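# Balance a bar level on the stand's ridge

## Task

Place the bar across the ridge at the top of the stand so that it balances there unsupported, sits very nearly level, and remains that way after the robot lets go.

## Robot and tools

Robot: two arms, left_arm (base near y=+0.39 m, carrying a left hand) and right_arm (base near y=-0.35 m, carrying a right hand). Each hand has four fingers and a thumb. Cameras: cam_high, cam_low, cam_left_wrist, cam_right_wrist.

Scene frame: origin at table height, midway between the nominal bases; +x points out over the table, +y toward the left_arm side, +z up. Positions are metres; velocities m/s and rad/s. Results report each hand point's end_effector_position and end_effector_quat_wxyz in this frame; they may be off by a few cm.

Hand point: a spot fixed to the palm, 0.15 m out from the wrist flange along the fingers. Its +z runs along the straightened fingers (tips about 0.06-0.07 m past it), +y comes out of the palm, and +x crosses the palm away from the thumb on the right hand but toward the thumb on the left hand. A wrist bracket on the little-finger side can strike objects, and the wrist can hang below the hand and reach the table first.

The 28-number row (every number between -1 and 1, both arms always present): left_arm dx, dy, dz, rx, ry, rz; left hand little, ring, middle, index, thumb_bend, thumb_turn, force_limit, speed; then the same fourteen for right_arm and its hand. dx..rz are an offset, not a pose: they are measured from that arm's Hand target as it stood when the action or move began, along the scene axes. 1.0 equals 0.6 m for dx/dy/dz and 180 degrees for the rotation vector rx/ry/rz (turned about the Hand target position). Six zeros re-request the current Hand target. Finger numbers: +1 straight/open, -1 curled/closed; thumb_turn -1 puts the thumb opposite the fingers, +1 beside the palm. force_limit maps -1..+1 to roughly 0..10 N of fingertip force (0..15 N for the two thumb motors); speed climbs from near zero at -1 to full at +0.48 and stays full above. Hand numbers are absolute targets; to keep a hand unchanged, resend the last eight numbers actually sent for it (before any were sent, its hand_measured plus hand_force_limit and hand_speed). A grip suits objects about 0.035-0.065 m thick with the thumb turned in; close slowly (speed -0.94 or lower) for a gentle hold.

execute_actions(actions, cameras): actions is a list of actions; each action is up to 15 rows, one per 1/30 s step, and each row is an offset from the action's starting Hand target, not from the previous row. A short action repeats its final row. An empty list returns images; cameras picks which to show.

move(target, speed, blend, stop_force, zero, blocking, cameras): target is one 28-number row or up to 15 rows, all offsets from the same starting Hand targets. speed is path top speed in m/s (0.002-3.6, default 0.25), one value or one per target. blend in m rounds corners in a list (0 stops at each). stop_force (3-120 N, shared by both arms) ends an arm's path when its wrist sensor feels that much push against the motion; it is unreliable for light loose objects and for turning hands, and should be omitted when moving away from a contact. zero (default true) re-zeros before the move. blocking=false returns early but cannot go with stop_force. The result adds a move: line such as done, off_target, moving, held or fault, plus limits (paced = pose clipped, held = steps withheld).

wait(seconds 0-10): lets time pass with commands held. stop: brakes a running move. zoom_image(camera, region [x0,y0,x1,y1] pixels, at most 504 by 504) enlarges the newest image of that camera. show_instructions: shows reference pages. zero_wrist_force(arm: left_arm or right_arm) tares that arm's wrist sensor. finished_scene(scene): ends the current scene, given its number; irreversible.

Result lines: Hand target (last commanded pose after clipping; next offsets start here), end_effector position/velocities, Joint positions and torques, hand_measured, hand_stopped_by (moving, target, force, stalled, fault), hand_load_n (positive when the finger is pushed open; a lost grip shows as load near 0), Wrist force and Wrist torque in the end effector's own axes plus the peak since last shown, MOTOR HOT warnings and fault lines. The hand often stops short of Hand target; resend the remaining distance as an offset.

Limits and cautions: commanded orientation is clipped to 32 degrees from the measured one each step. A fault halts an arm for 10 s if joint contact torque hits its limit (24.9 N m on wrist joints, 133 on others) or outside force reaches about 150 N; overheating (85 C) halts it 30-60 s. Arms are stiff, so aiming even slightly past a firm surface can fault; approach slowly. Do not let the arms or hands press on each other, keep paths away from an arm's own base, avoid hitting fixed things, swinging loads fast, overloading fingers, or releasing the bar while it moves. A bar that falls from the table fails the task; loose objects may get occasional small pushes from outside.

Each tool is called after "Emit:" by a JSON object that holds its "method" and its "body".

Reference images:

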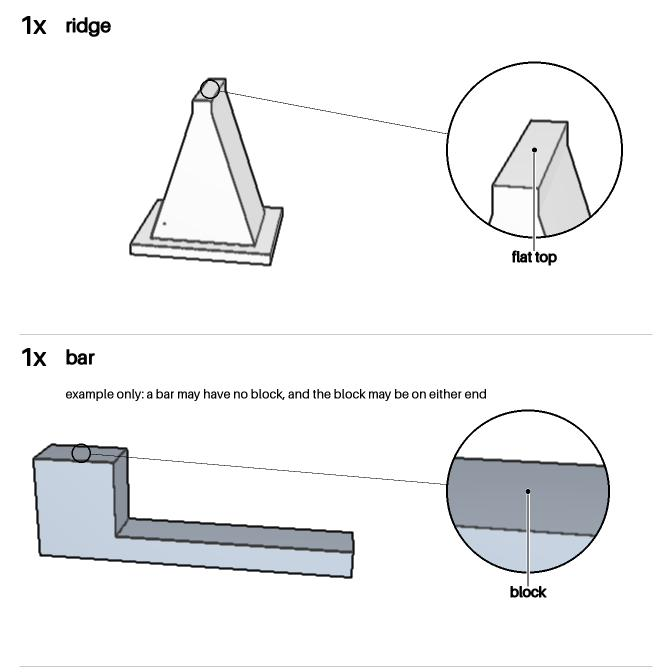

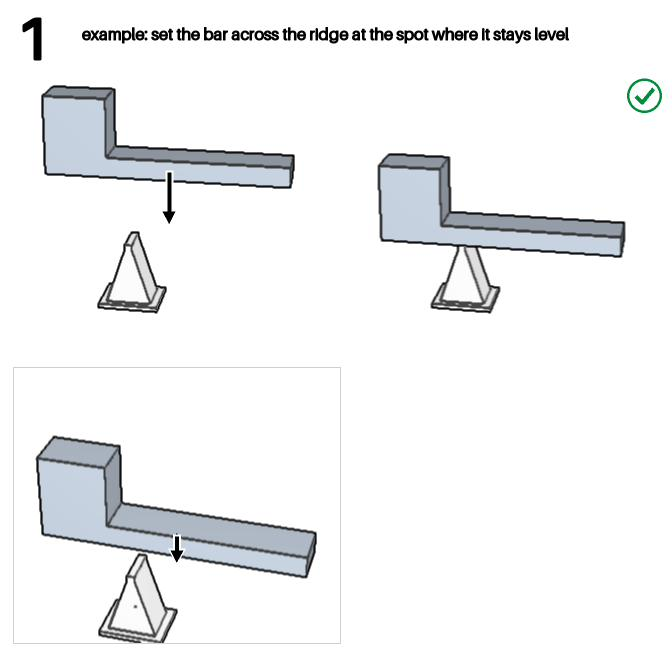

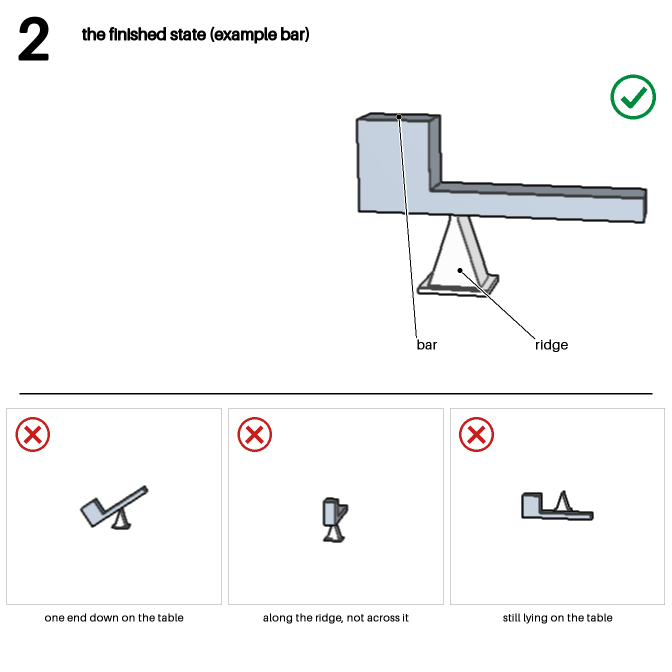

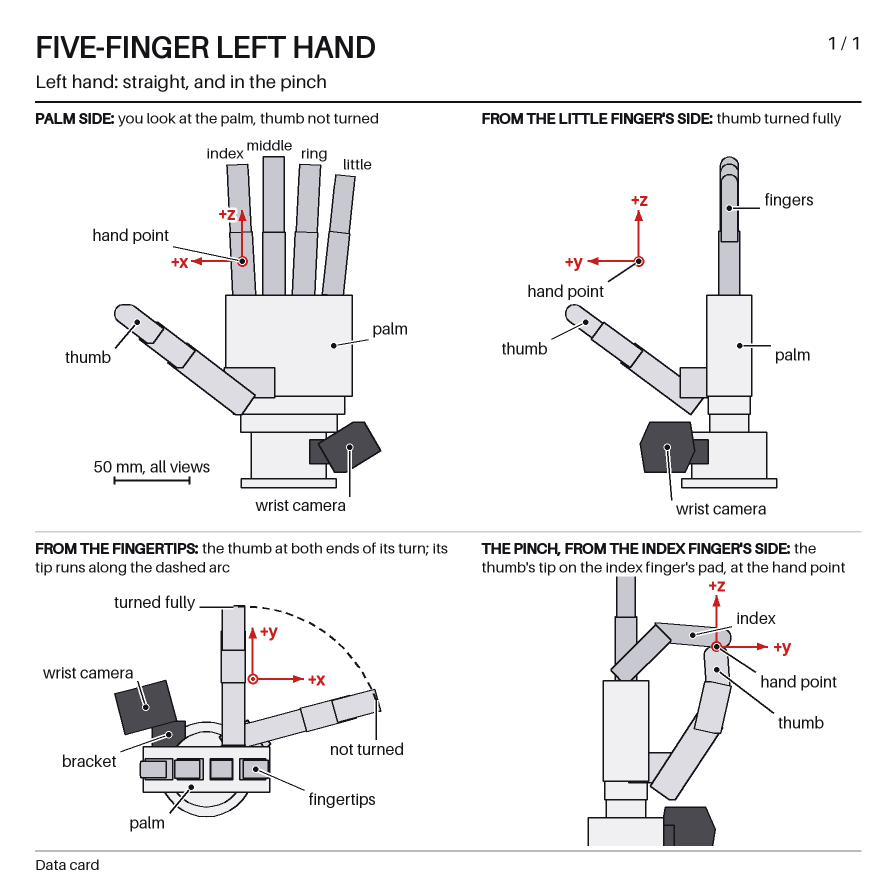

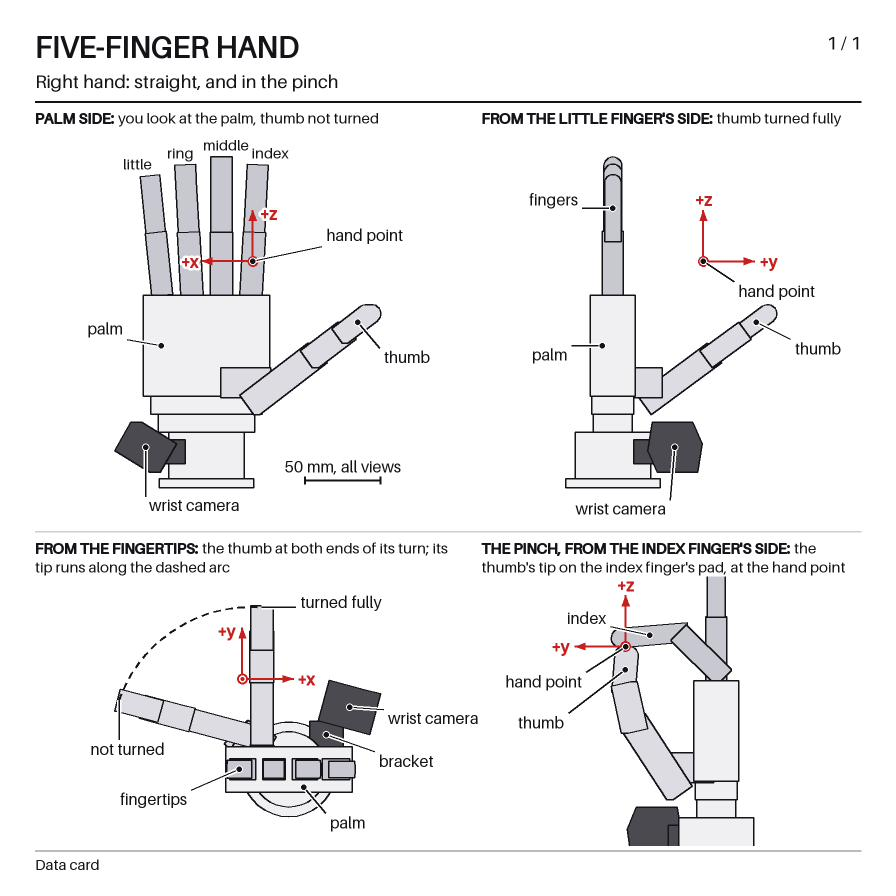

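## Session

Emit:
{"method": "execute_actions", "body": {"actions": []}}

Scene clock: 0.00 s.
left_arm: end_effector_position=(+0.5014, +0.0748, +0.2021) hand_measured=(+1.000, +1.000, +1.000, +1.000, +1.000, +1.000) hand_load_n=(+0.0, +0.0, +0.0, +0.0, +0.0, +0.0) hand_stopped_by=(target, target, target, target, target, target) hand_force_limit=0.00 hand_speed=-0.80 end_effector_quat_wxyz=(-0.347, +0.690, -0.598, +0.217) | right_arm: end_effector_position=(+0.4467, +0.0157, +0.1625) hand_measured=(+1.000, +1.000, +1.000, +1.000, +1.000, +1.000) hand_load_n=(+0.0, +0.0, +0.0, +0.0, +0.0, +0.0) hand_stopped_by=(target, target, target, target, target, target) hand_force_limit=0.00 hand_speed=-0.80 end_effector_quat_wxyz=(+0.290, +0.345, +0.603, +0.658)
Joint positions: left_arm=[2.714 -2.041 -1.257 2.418 -2.1 2.748] | right_arm=[0.389 -1.158 2.29 -1.168 1.287 0.115]
Joint velocities: within noise
Joint torques (N m): no reading
Wrist force (N): no reading
Wrist torque (N m): no reading
Wrist force, peak (N): no reading
Hand target: left_arm +0.5014, +0.0748, +0.2021; -0.347, +0.690, -0.598, +0.217 | right_arm +0.4467, +0.0157, +0.1625; +0.290, +0.345, +0.603, +0.658

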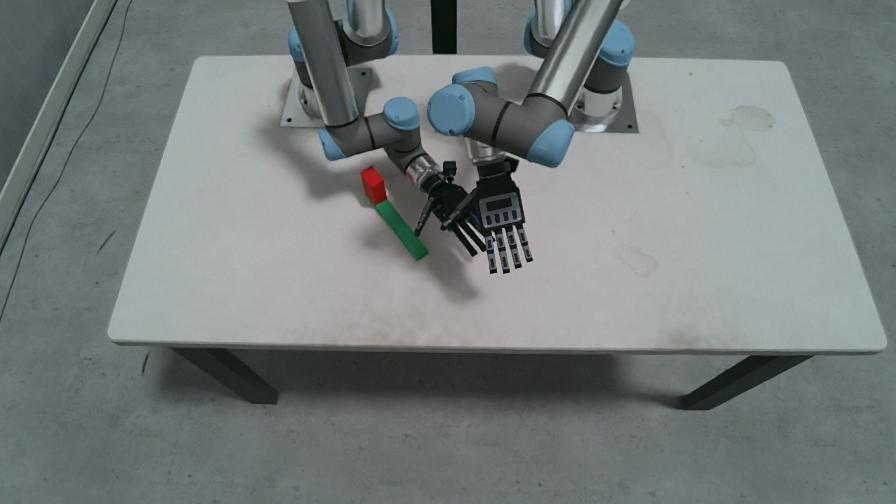

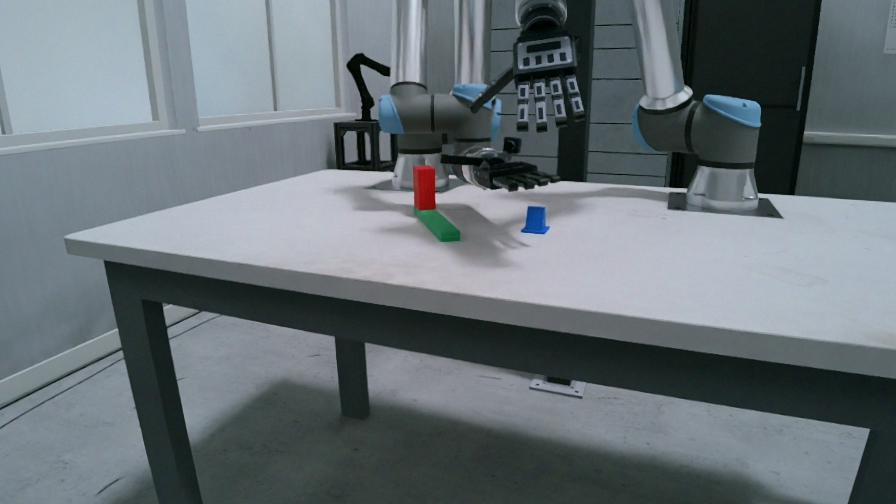

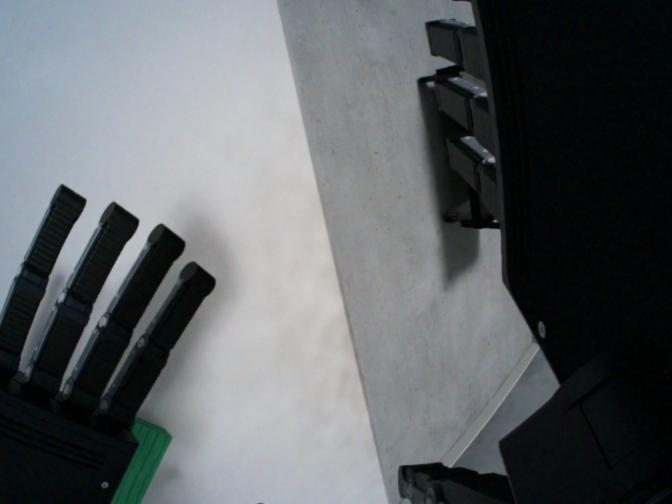

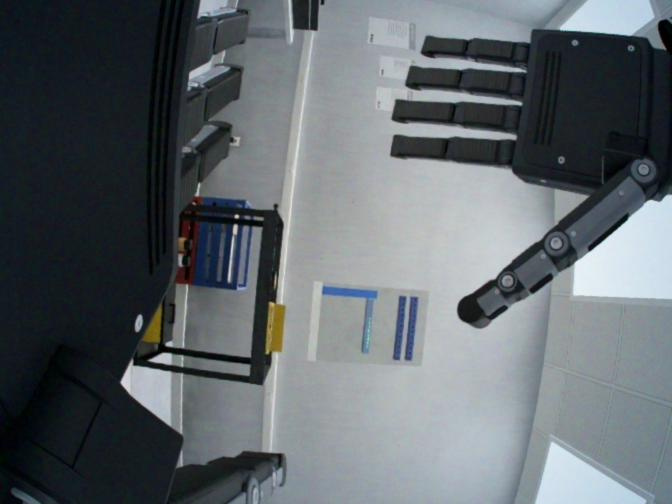

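Emit:
{"method": "move", "body": {"target": [[0,0,0.15,0,0,0,1,1,1,1,1,1,0,-0.8, 0,0,0,0,0,0,1,1,1,1,1,1,0,-0.8],[0,0.65,0.2,0,0,0,1,1,1,1,1,1,0,-0.8, 0,0,0,0,0,0,1,1,1,1,1,1,0,-0.8]], "speed": 0.25, "blend": [0.05,0], "cameras": ["cam_high","cam_low"]}}

Emit:
{"method": "zoom_image", "body": {"camera": "cam_low", "region": [390, 150, 570, 260]}}

Emit:
{"method": "zoom_image", "body": {"camera": "cam_high", "region": [340, 150, 520, 290]}}

Scene clock: 12.10 s.
left_arm: end_effector_position=(+0.5015, +0.4648, +0.3221) hand_measured=(+1.000, +1.000, +1.000, +1.000, +1.000, +1.000) hand_load_n=(+0.0, +0.0, +0.0, +0.0, +0.0, +0.0) hand_stopped_by=(target, target, target, target, target, target) hand_force_limit=0.00 hand_speed=-0.80 end_effector_quat_wxyz=(-0.347, +0.690, -0.598, +0.217) | right_arm: end_effector_position=(+0.4467, +0.0157, +0.1625) hand_measured=(+1.000, +1.000, +1.000, +1.000, +1.000, +1.000) hand_load_n=(+0.0, +0.0, +0.0, +0.0, +0.0, +0.0) hand_stopped_by=(target, target, target, target, target, target) hand_force_limit=0.00 hand_speed=-0.80 end_effector_quat_wxyz=(+0.290, +0.345, +0.603, +0.658)
Joint positions: left_arm=[3.631 -1.697 -1.378 2.338 -1.441 3.414] | right_arm=[0.389 -1.158 2.29 -1.168 1.287 0.115]
Joint torques (N m): left_arm=[6.27 35.83 7.93 1.82 2.12 1.33] | right_arm=[0.76 -26.48 -10.02 -1.81 0.1 -0.11]
Wrist force (N): left_arm=[-0.2 0.2 0.3] | right_arm=[0.3 -0.3 0.0]
Wrist torque (N m): left_arm=[0.01 0.03 -0.03] | right_arm=[-0.04 -0.05 0.01]
Wrist force, peak (N): left_arm=[0.0 1.9 1.4] | right_arm=[0.3 0.0 0.5]
Hand target: left_arm +0.5014, +0.4648, +0.3221; -0.347, +0.690, -0.598, +0.217 | right_arm +0.4467, +0.0157, +0.1625; +0.290, +0.345, +0.603, +0.658
Off the commanded pose: left_arm 0.000 m, 0 deg | right_arm 0.000 m, 0 deg.
move: done; blend cut to 0.045 m at target 1
Images, in order (width x height): cam_high 896x504, cam_low 896x504.

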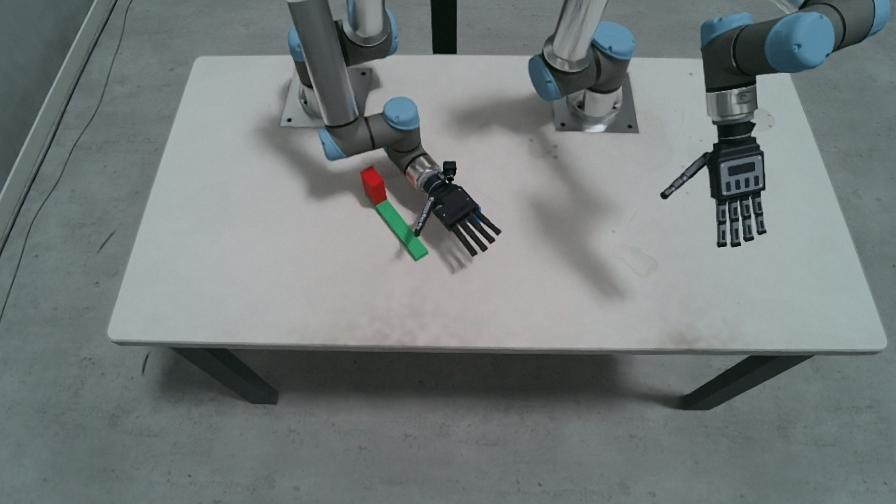

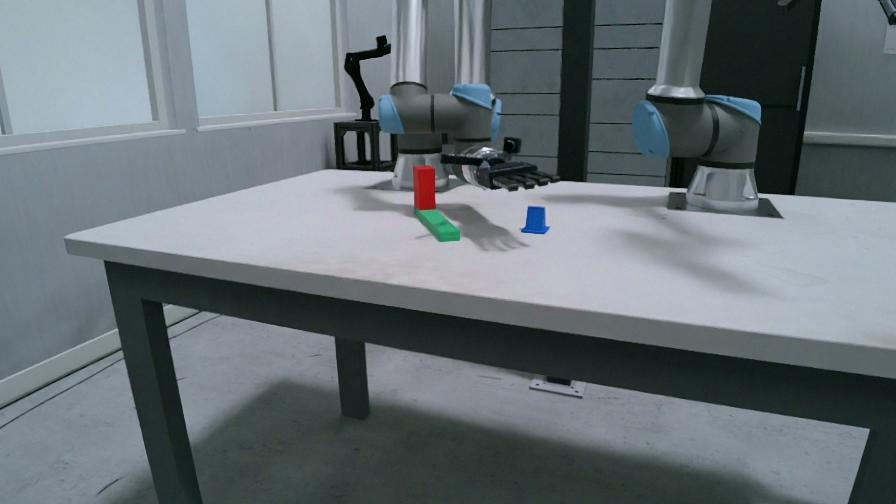

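Scaled by 2.800 from the camera's 896x504 image, which has a finer 1280x720 frame.

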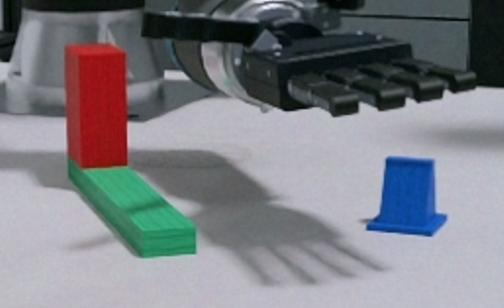

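Scaled by 2.800 from the camera's 896x504 image, which has a finer 1280x720 frame.

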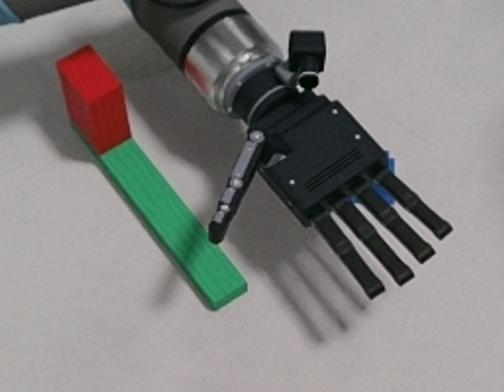

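Emit:
{"method": "move", "body": {"target": [[0,0,0,0,0,0,1,1,1,1,1,1,0,-0.8, -0.0445,-0.1095,0.279,0,0,0,1,0.15,0.15,0.15,0.5,-1,-0.2,0],[0,0,0,0,0,0,1,1,1,1,1,1,0,-0.8, -0.0778,-0.3095,0.279,0.1278,0.8575,-0.1146,1,0.15,0.15,0.15,0.5,-1,-0.2,0]], "speed": [0.25,0.45], "blend": [0.03,0], "cameras": ["cam_high","cam_low"]}}

Emit:
{"method": "zoom_image", "body": {"camera": "cam_low", "region": [390, 150, 570, 260]}}

Emit:
{"method": "zoom_image", "body": {"camera": "cam_high", "region": [350, 160, 440, 270]}}

Emit:
{"method": "zoom_image", "body": {"camera": "cam_high", "region": [455, 190, 505, 245]}}

Scene clock: 63.97 s.
left_arm: end_effector_position=(+0.5014, +0.4648, +0.3221) hand_measured=(+1.000, +1.000, +1.000, +1.000, +1.000, +1.000) hand_load_n=(+0.0, +0.0, +0.0, +0.0, +0.0, -0.5) hand_stopped_by=(target, target, target, target, target, target) hand_force_limit=0.00 hand_speed=-0.80 end_effector_quat_wxyz=(-0.347, +0.690, -0.598, +0.217) | right_arm: end_effector_position=(+0.4000, -0.1700, +0.3298) hand_measured=(+1.000, +0.150, +0.150, +0.150, +0.500, -1.000) hand_load_n=(+0.0, +0.0, +0.0, +0.0, +0.0, +0.0) hand_stopped_by=(target, target, target, target, target, target) hand_force_limit=-0.20 hand_speed=0.00 end_effector_quat_wxyz=(-0.488, +0.820, +0.258, -0.153)
Joint positions: left_arm=[3.631 -1.696 -1.378 2.338 -1.441 3.414] | right_arm=[-0.133 -0.952 1.172 2.264 0.894 0.45]
Joint torques (N m): left_arm=[7.61 35.82 7.27 1.58 2.43 2.12] | right_arm=[10.41 -43.26 -28.45 4.2 1.85 -1.98]
Wrist force (N): left_arm=[-0.2 0.3 0.2] | right_arm=[0.9 -0.1 0.9]
Wrist torque (N m): left_arm=[0.03 0.02 -0.04] | right_arm=[-0.23 -0.21 -0.04]
Wrist force, peak (N): left_arm=[-0.2 0.5 0.5] | right_arm=[0.6 -2.2 0.7]
Hand target: left_arm +0.5014, +0.4648, +0.3221; -0.347, +0.690, -0.598, +0.217 | right_arm +0.4000, -0.1700, +0.3299; -0.488, +0.820, +0.258, -0.153
Off the commanded pose: left_arm 0.000 m, 0 deg | right_arm 0.000 m, 0 deg.
move: done
Images, in order (width x height): cam_high 896x504, cam_low 896x504.

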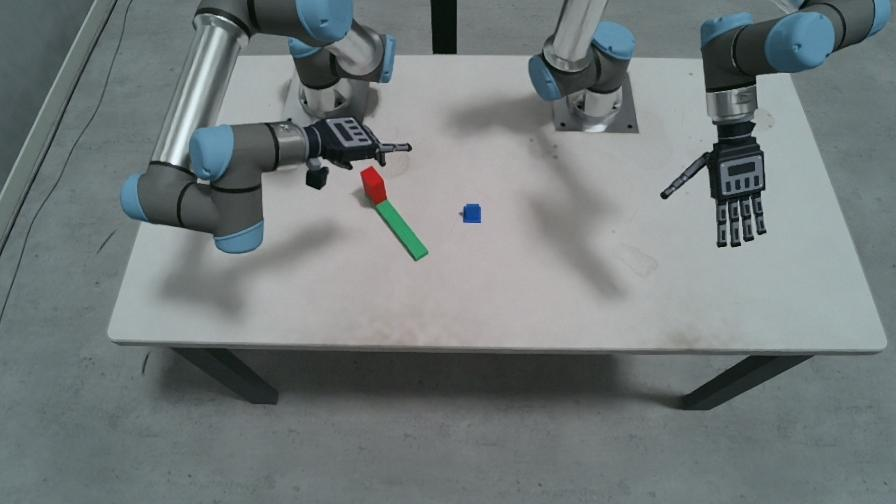

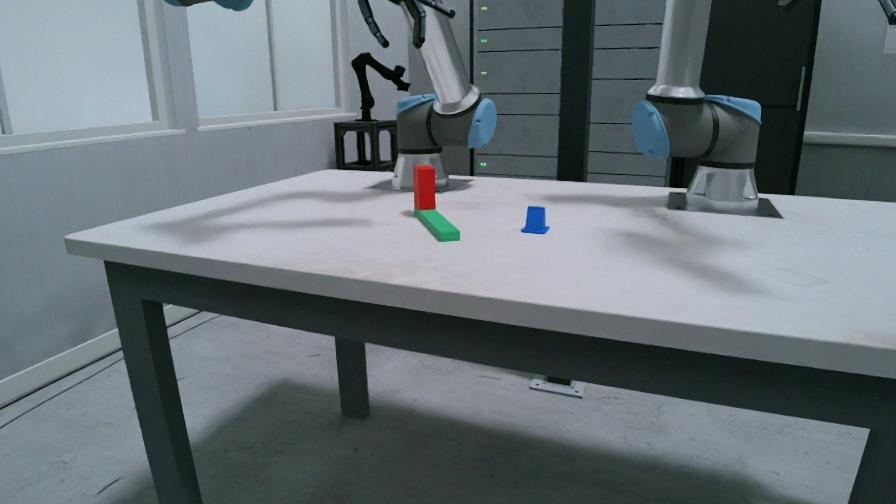

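Scaled by 2.800 from the camera's 896x504 image, which has a finer 1280x720 frame.

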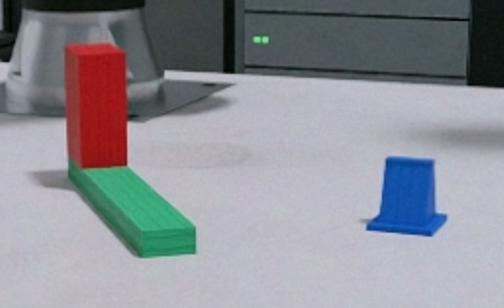

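Scaled by 4.582 from the camera's 896x504 image, which has a finer 1280x720 frame.

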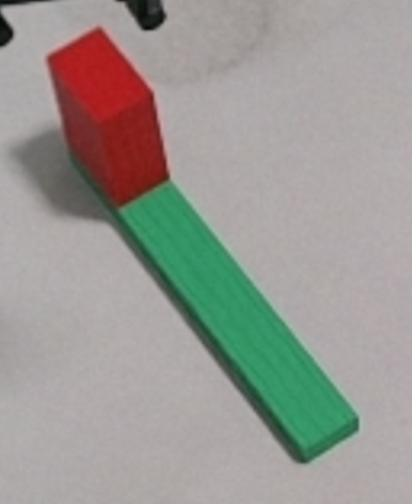

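Scaled by 9.164 from the camera's 896x504 image, which has a finer 1280x720 frame.

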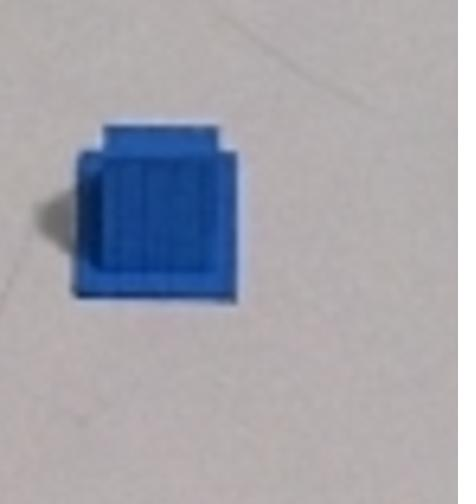

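Emit:
{"method": "move", "body": {"target": [[0,0,0,0,0,0,1,1,1,1,1,1,0,-0.8, -0.123,0.0123,-0.2667,0.0228,0.0159,0.0056,1,0.3,0.3,0.3,0.38,-1,-0.2,0],[0,0,0,0,0,0,1,1,1,1,1,1,0,-0.8, -0.123,0.0123,-0.4667,0.0228,0.0159,0.0056,1,0.3,0.3,0.3,0.38,-1,-0.2,0]], "speed": [0.25,0.12], "blend": [0.02,0], "cameras": ["cam_high","cam_low","cam_right_wrist"]}}

Emit:
{"method": "zoom_image", "body": {"camera": "cam_low", "region": [390, 150, 500, 250]}}

Emit:
{"method": "zoom_image", "body": {"camera": "cam_high", "region": [340, 160, 450, 270]}}

Scene clock: 255.77 s.
left_arm: end_effector_position=(+0.5014, +0.4648, +0.3221) hand_measured=(+1.000, +1.000, +1.000, +1.000, +1.000, +1.000) hand_load_n=(+0.0, +0.0, +0.0, +0.0, +0.0, +0.0) hand_stopped_by=(target, target, target, target, target, target) hand_force_limit=0.00 hand_speed=-0.80 end_effector_quat_wxyz=(-0.347, +0.690, -0.598, +0.217) | right_arm: end_effector_position=(+0.3263, -0.1626, +0.0499) hand_measured=(+1.000, +0.300, +0.300, +0.300, +0.380, -1.000) hand_load_n=(+0.0, +0.0, +0.0, +0.0, +0.0, +0.0) hand_stopped_by=(target, target, target, target, target, target) hand_force_limit=-0.20 hand_speed=0.00 end_effector_quat_wxyz=(-0.522, +0.795, +0.258, -0.168)
Joint positions: left_arm=[3.631 -1.696 -1.378 2.338 -1.441 3.414] | right_arm=[-0.158 -0.702 1.647 1.661 0.894 0.354]
Joint torques (N m): left_arm=[6.12 36.76 8.19 1.66 2.26 1.83] | right_arm=[9.13 -37.04 -0.23 2.02 -2.67 1.76]
Wrist force (N): left_arm=[-0.2 0.3 0.4] | right_arm=[0.9 0.1 0.9]
Wrist torque (N m): left_arm=[0.02 0.03 -0.03] | right_arm=[-0.19 -0.21 -0.05]
Wrist force, peak (N): left_arm=[-0.4 -0.1 0.6] | right_arm=[1.6 -1.8 -0.4]
Hand target: left_arm +0.5014, +0.4648, +0.3221; -0.347, +0.690, -0.598, +0.217 | right_arm +0.3262, -0.1626, +0.0499; -0.522, +0.795, +0.258, -0.169
Off the commanded pose: left_arm 0.000 m, 0 deg | right_arm 0.000 m, 0 deg.
move: done
Images, in order (width x height): cam_high 896x504, cam_low 896x504, cam_right_wrist 672x504.

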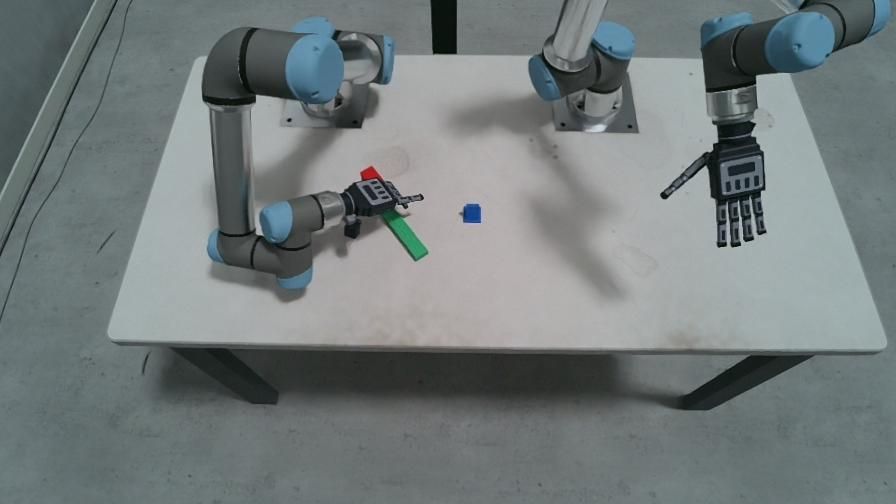

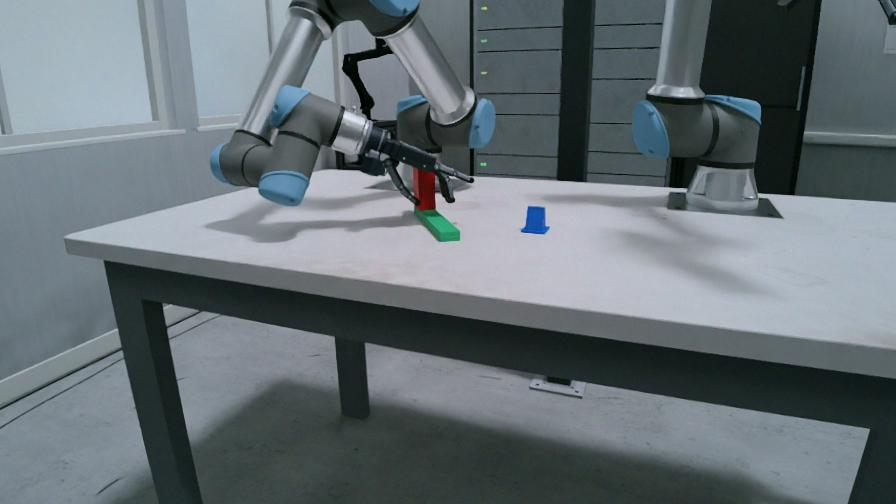

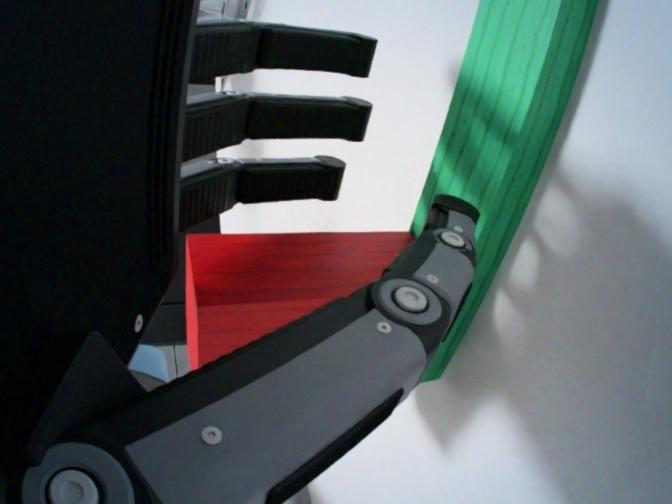

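Scaled by 4.582 from the camera's 896x504 image, which has a finer 1280x720 frame.

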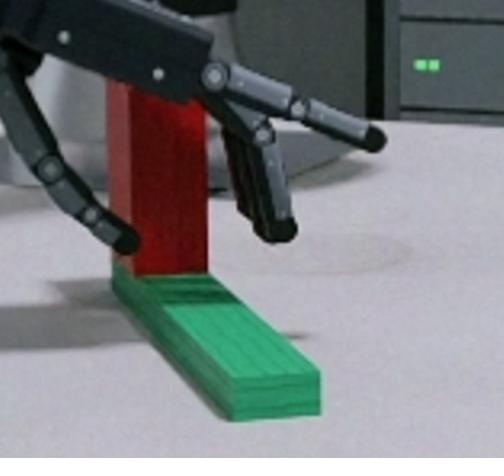

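Scaled by 4.582 from the camera's 896x504 image, which has a finer 1280x720 frame.

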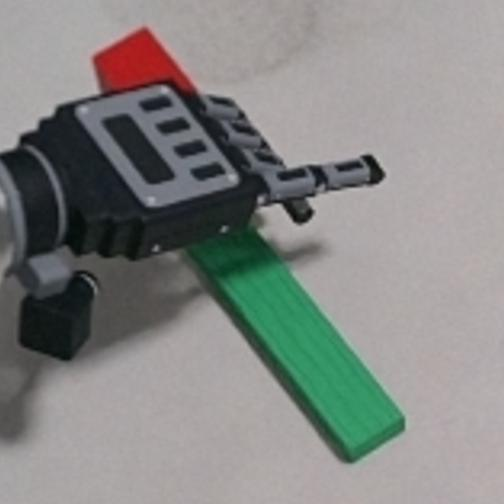

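Emit:
{"method": "move", "body": {"target": [0,0,0,0,0,0,1,1,1,1,1,1,0,-0.8, 0,0,-0.0548,0,0,0,1,0.3,0.3,0.3,0.38,-1,-0.2,0], "speed": 0.04, "stop_force": 4, "cameras": ["cam_high","cam_low","cam_right_wrist"]}}

Emit:
{"method": "zoom_image", "body": {"camera": "cam_low", "region": [390, 150, 500, 250]}}

Scene clock: 264.87 s.
left_arm: end_effector_position=(+0.5014, +0.4648, +0.3221) hand_measured=(+1.000, +1.000, +1.000, +1.000, +1.000, +1.000) hand_load_n=(+0.0, +0.0, +0.0, +0.0, +0.0, +0.0) hand_stopped_by=(target, target, target, target, target, target) hand_force_limit=0.00 hand_speed=-0.80 end_effector_quat_wxyz=(-0.347, +0.690, -0.598, +0.217) | right_arm: end_effector_position=(+0.3262, -0.1626, +0.0168) hand_measured=(+1.000, +0.300, +0.300, +0.300, +0.380, -1.000) hand_load_n=(+0.0, +0.0, +0.0, +0.0, -0.5, +0.5) hand_stopped_by=(target, target, target, target, target, target) hand_force_limit=-0.20 hand_speed=0.00 end_effector_quat_wxyz=(-0.522, +0.795, +0.258, -0.169)
Joint positions: left_arm=[3.631 -1.696 -1.378 2.338 -1.441 3.414] | right_arm=[-0.158 -0.638 1.635 1.608 0.894 0.354]
Joint torques (N m): left_arm=[4.98 36.22 8.67 1.8 2.07 2.14] | right_arm=[-3.71 -51.08 3.16 3.47 -2 -0.55]
Wrist force (N): left_arm=[-0.3 0.2 0.3] | right_arm=[0.5 -2.7 -1.9]
Wrist torque (N m): left_arm=[0.01 0.04 -0.04] | right_arm=[-0.34 -0.15 -0.09]
Wrist force, peak (N): left_arm=[-0.4 0.5 0.3] | right_arm=[0.5 -5.3 -4.9]
Hand target: left_arm +0.5014, +0.4648, +0.3221; -0.347, +0.690, -0.598, +0.217 | right_arm +0.3262, -0.1626, +0.0168; -0.522, +0.795, +0.258, -0.169
Off the commanded pose: left_arm 0.000 m, 0 deg | right_arm 0.000 m, 0 deg.
move: contact (right_arm)
Images, in order (width x height): cam_high 896x504, cam_low 896x504, cam_right_wrist 672x504.

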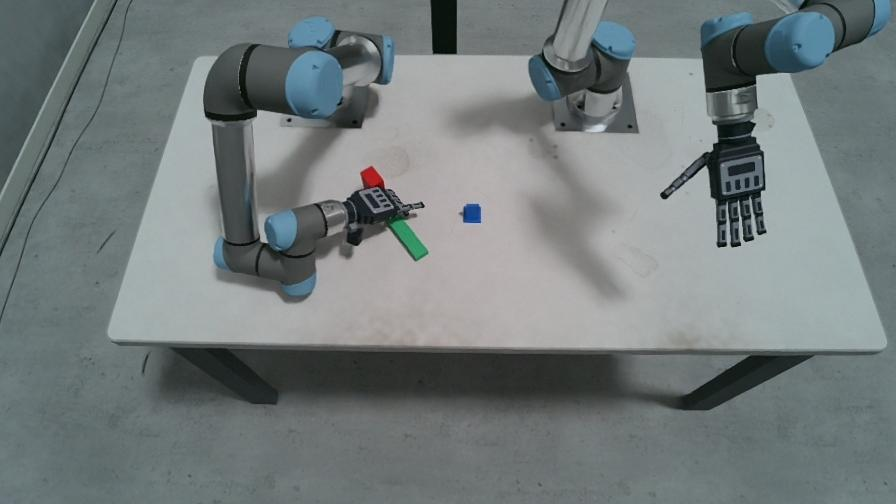

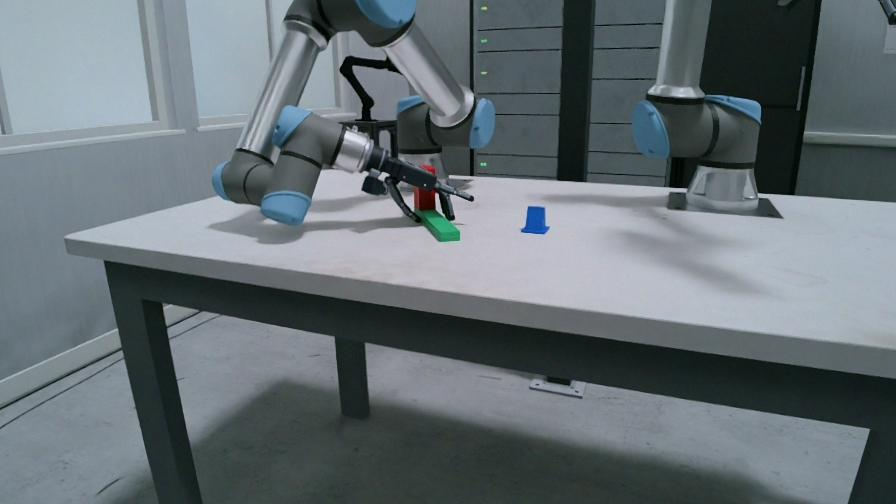

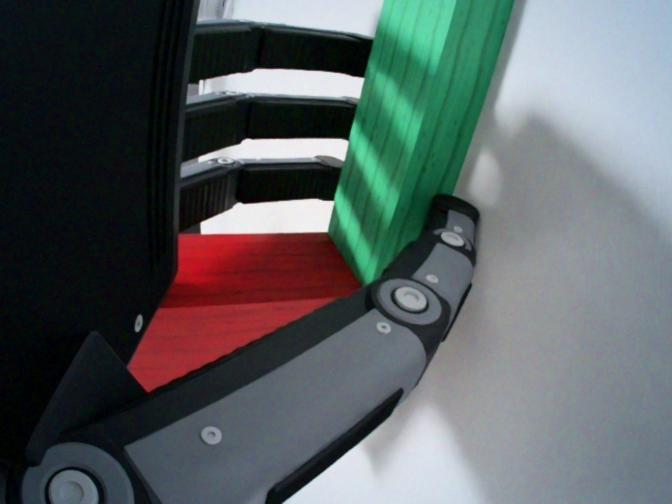

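Scaled by 4.582 from the camera's 896x504 image, which has a finer 1280x720 frame.

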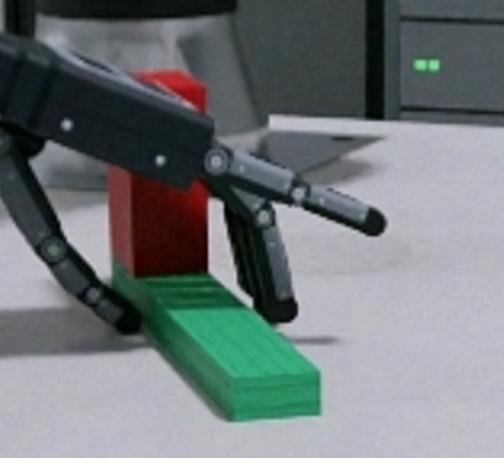

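Emit:
{"method": "move", "body": {"target": [[0,0,0,0,0,0,1,1,1,1,1,1,0,-0.8, 0,0,0.003,0,0,0,1,0.3,0.3,0.3,0.38,-1,-0.2,0],[0,0,0,0,0,0,1,1,1,1,1,1,0,-0.8, 0,0,0.003,0,0,0,1,0.3,0.3,0.3,0.33,-1,-0.2,-0.5],[0,0,0,0,0,0,1,1,1,1,1,1,0,-0.8, 0,0,-0.0035,0,0,0,1,0.3,0.3,0.3,0.33,-1,-0.2,-0.5]], "speed": 0.03, "cameras": ["cam_low","cam_right_wrist"]}}

Emit:
{"method": "zoom_image", "body": {"camera": "cam_low", "region": [390, 150, 500, 250]}}

Scene clock: 277.60 s.
left_arm: end_effector_position=(+0.5014, +0.4648, +0.3221) hand_measured=(+1.000, +1.000, +1.000, +1.000, +1.000, +1.000) hand_load_n=(+0.0, +0.0, -0.5, -0.5, +0.0, +0.0) hand_stopped_by=(target, target, target, target, target, target) hand_force_limit=0.00 hand_speed=-0.80 end_effector_quat_wxyz=(-0.347, +0.690, -0.598, +0.217) | right_arm: end_effector_position=(+0.3262, -0.1626, +0.0146) hand_measured=(+1.000, +0.300, +0.300, +0.300, +0.330, -1.000) hand_load_n=(+0.0, +0.0, +0.0, +0.0, -1.5, -0.5) hand_stopped_by=(target, target, target, target, target, target) hand_force_limit=-0.20 hand_speed=-0.50 end_effector_quat_wxyz=(-0.522, +0.795, +0.258, -0.169)
Joint positions: left_arm=[3.631 -1.696 -1.378 2.338 -1.441 3.414] | right_arm=[-0.158 -0.633 1.634 1.605 0.894 0.354]
Joint torques (N m): left_arm=[4.91 36.39 8.05 1.72 2.19 1.77] | right_arm=[-3.76 -40.33 -14.83 -1.1 -2.17 -0.59]
Wrist force (N): left_arm=[-0.2 0.0 0.2] | right_arm=[0.3 -8.5 -8.8]
Wrist torque (N m): left_arm=[-0.01 0.01 -0.03] | right_arm=[-0.63 -0.06 -0.17]
Wrist force, peak (N): left_arm=[-0.5 0.2 0.4] | right_arm=[0.3 -8.5 -8.8]
Hand target: left_arm +0.5014, +0.4648, +0.3221; -0.347, +0.690, -0.598, +0.217 | right_arm +0.3262, -0.1626, +0.0147; -0.522, +0.795, +0.258, -0.169
Off the commanded pose: left_arm 0.000 m, 0 deg | right_arm 0.000 m, 0 deg.
move: done
Images, in order (width x height): cam_low 896x504, cam_right_wrist 672x504.

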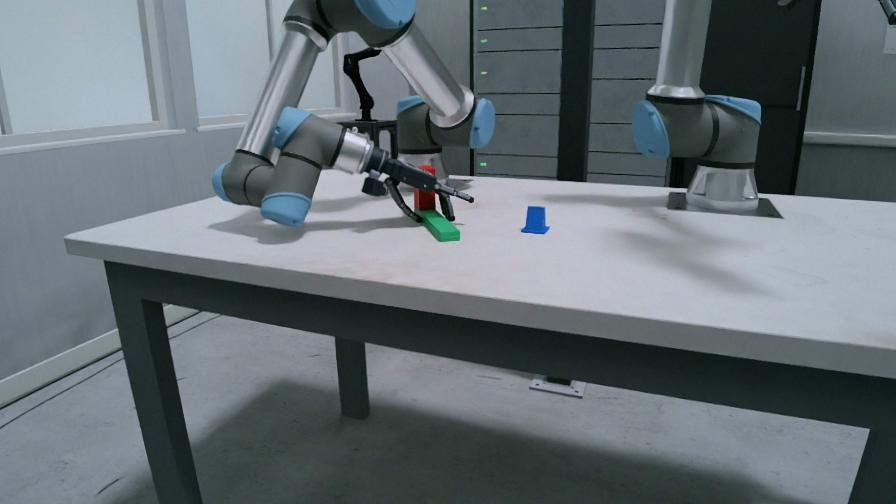

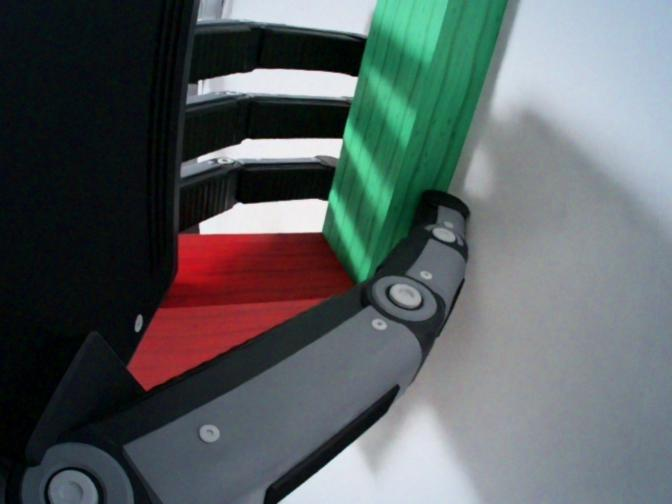

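Scaled by 4.582 from the camera's 896x504 image, which has a finer 1280x720 frame.

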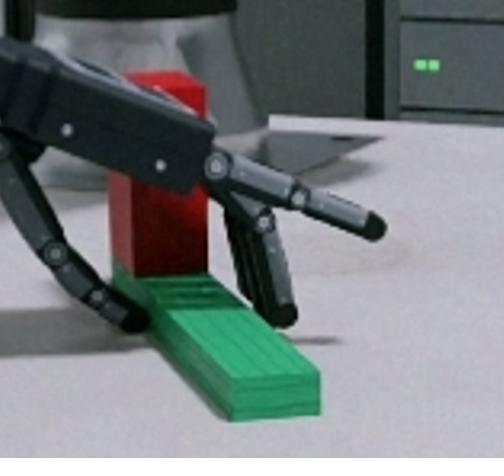

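Emit:
{"method": "move", "body": {"target": [[0,0,0,0,0,0,1,1,1,1,1,1,0,-0.8, 0,0,0.003,0,0,0,1,0.3,0.3,0.3,0.33,-1,-0.7,-0.8],[0,0,0,0,0,0,1,1,1,1,1,1,0,-0.8, 0,0,0.003,0,0,0,1,0.3,0.3,0.3,0.295,-1,-0.7,-0.9]], "speed": 0.03}}

Emit:
{"method": "move", "body": {"target": [0,0,0,0,0,0,1,1,1,1,1,1,0,-0.8, 0,0,-0.005,0,0,0,1,0.3,0.3,0.3,0.295,-1,-0.7,-0.9], "speed": 0.01, "stop_force": 3, "cameras": ["cam_low","cam_right_wrist"]}}

Emit:
{"method": "zoom_image", "body": {"camera": "cam_low", "region": [390, 150, 500, 250]}}

Scene clock: 296.60 s.
left_arm: end_effector_position=(+0.5014, +0.4648, +0.3221) hand_measured=(+1.000, +1.000, +1.000, +1.000, +1.000, +1.000) hand_load_n=(+0.0, +0.0, +0.0, +0.0, +0.0, +0.0) hand_stopped_by=(target, target, target, target, target, target) hand_force_limit=0.00 hand_speed=-0.80 end_effector_quat_wxyz=(-0.347, +0.690, -0.598, +0.217) | right_arm: end_effector_position=(+0.3262, -0.1626, +0.0165) hand_measured=(+1.000, +0.300, +0.300, +0.300, +0.296, -1.000) hand_load_n=(+0.0, +0.0, +0.0, +0.0, +1.0, +0.0) hand_stopped_by=(target, target, target, target, target, target) hand_force_limit=-0.70 hand_speed=-0.90 end_effector_quat_wxyz=(-0.522, +0.795, +0.258, -0.169)
Joint positions: left_arm=[3.631 -1.696 -1.378 2.338 -1.441 3.414] | right_arm=[-0.158 -0.637 1.635 1.608 0.894 0.354]
Joint torques (N m): left_arm=[5.08 35.24 8.59 1.68 2.21 1.8] | right_arm=[-3.86 -36.38 -1.67 0.8 -2.24 -0.56]
Wrist force (N): left_arm=[-0.2 0.1 0.4] | right_arm=[0.7 0.6 0.8]
Wrist torque (N m): left_arm=[-0.01 0.03 -0.03] | right_arm=[-0.20 -0.18 -0.06]
Wrist force, peak (N): left_arm=[-0.3 0.3 0.6] | right_arm=[0.4 -8.6 -8.5]
Hand target: left_arm +0.5014, +0.4648, +0.3221; -0.347, +0.690, -0.598, +0.217 | right_arm +0.3262, -0.1626, +0.0165; -0.522, +0.795, +0.258, -0.169
Off the commanded pose: left_arm 0.000 m, 0 deg | right_arm 0.000 m, 0 deg.
move: done

Scene clock: 298.03 s.
left_arm: end_effector_position=(+0.5014, +0.4648, +0.3221) hand_measured=(+1.000, +1.000, +1.000, +1.000, +1.000, +1.000) hand_load_n=(+0.0, +0.0, +0.0, +0.0, +0.0, +0.0) hand_stopped_by=(target, target, target, target, target, target) hand_force_limit=0.00 hand_speed=-0.80 end_effector_quat_wxyz=(-0.347, +0.690, -0.598, +0.217) | right_arm: end_effector_position=(+0.3261, -0.1626, +0.0144) hand_measured=(+1.000, +0.300, +0.300, +0.300, +0.296, -1.000) hand_load_n=(+0.0, +0.0, +0.5, +0.0, +0.0, +0.0) hand_stopped_by=(target, target, target, target, target, target) hand_force_limit=-0.70 hand_speed=-0.90 end_effector_quat_wxyz=(-0.522, +0.795, +0.258, -0.169)
Joint positions: left_arm=[3.631 -1.696 -1.378 2.338 -1.441 3.414] | right_arm=[-0.158 -0.633 1.634 1.605 0.894 0.354]
Joint torques (N m): left_arm=[3.65 36.57 8.13 1.87 2.06 1.6] | right_arm=[-3.33 -51.61 2.65 3.37 -2.21 -0.58]
Wrist force (N): left_arm=[-0.2 0.2 0.3] | right_arm=[0.5 -2.4 -0.9]
Wrist torque (N m): left_arm=[0.00 0.03 -0.04] | right_arm=[-0.17 -0.19 -0.11]
Wrist force, peak (N): left_arm=[-0.5 0.2 0.4] | right_arm=[0.6 -6.4 -3.9]
Hand target: left_arm +0.5014, +0.4648, +0.3221; -0.347, +0.690, -0.598, +0.217 | right_arm +0.3261, -0.1626, +0.0144; -0.522, +0.795, +0.258, -0.169 (not the last commanded pose)
Off the commanded pose: left_arm 0.000 m, 0 deg | right_arm 0.001 m, 0 deg.
move: contact (right_arm)
Images, in order (width x height): cam_low 896x504, cam_right_wrist 672x504.

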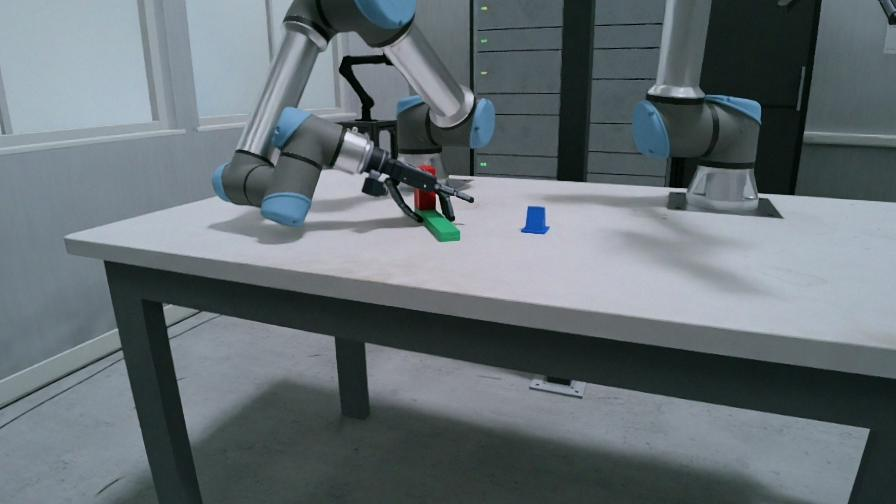

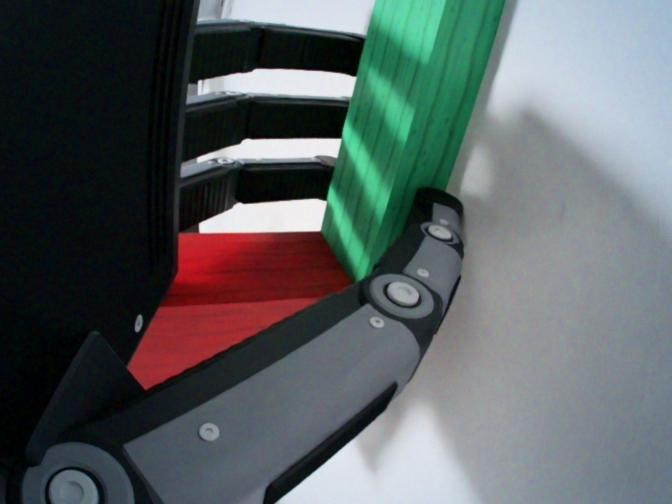

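Scaled by 4.582 from the camera's 896x504 image, which has a finer 1280x720 frame.

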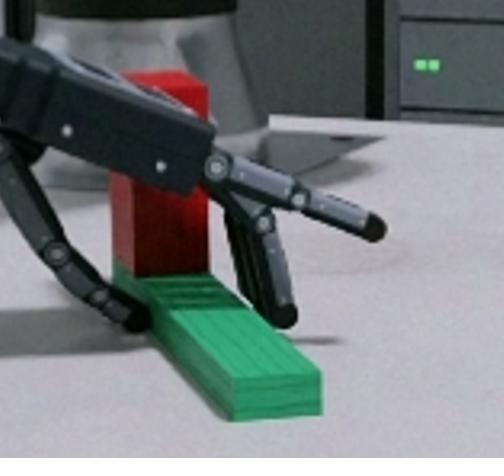

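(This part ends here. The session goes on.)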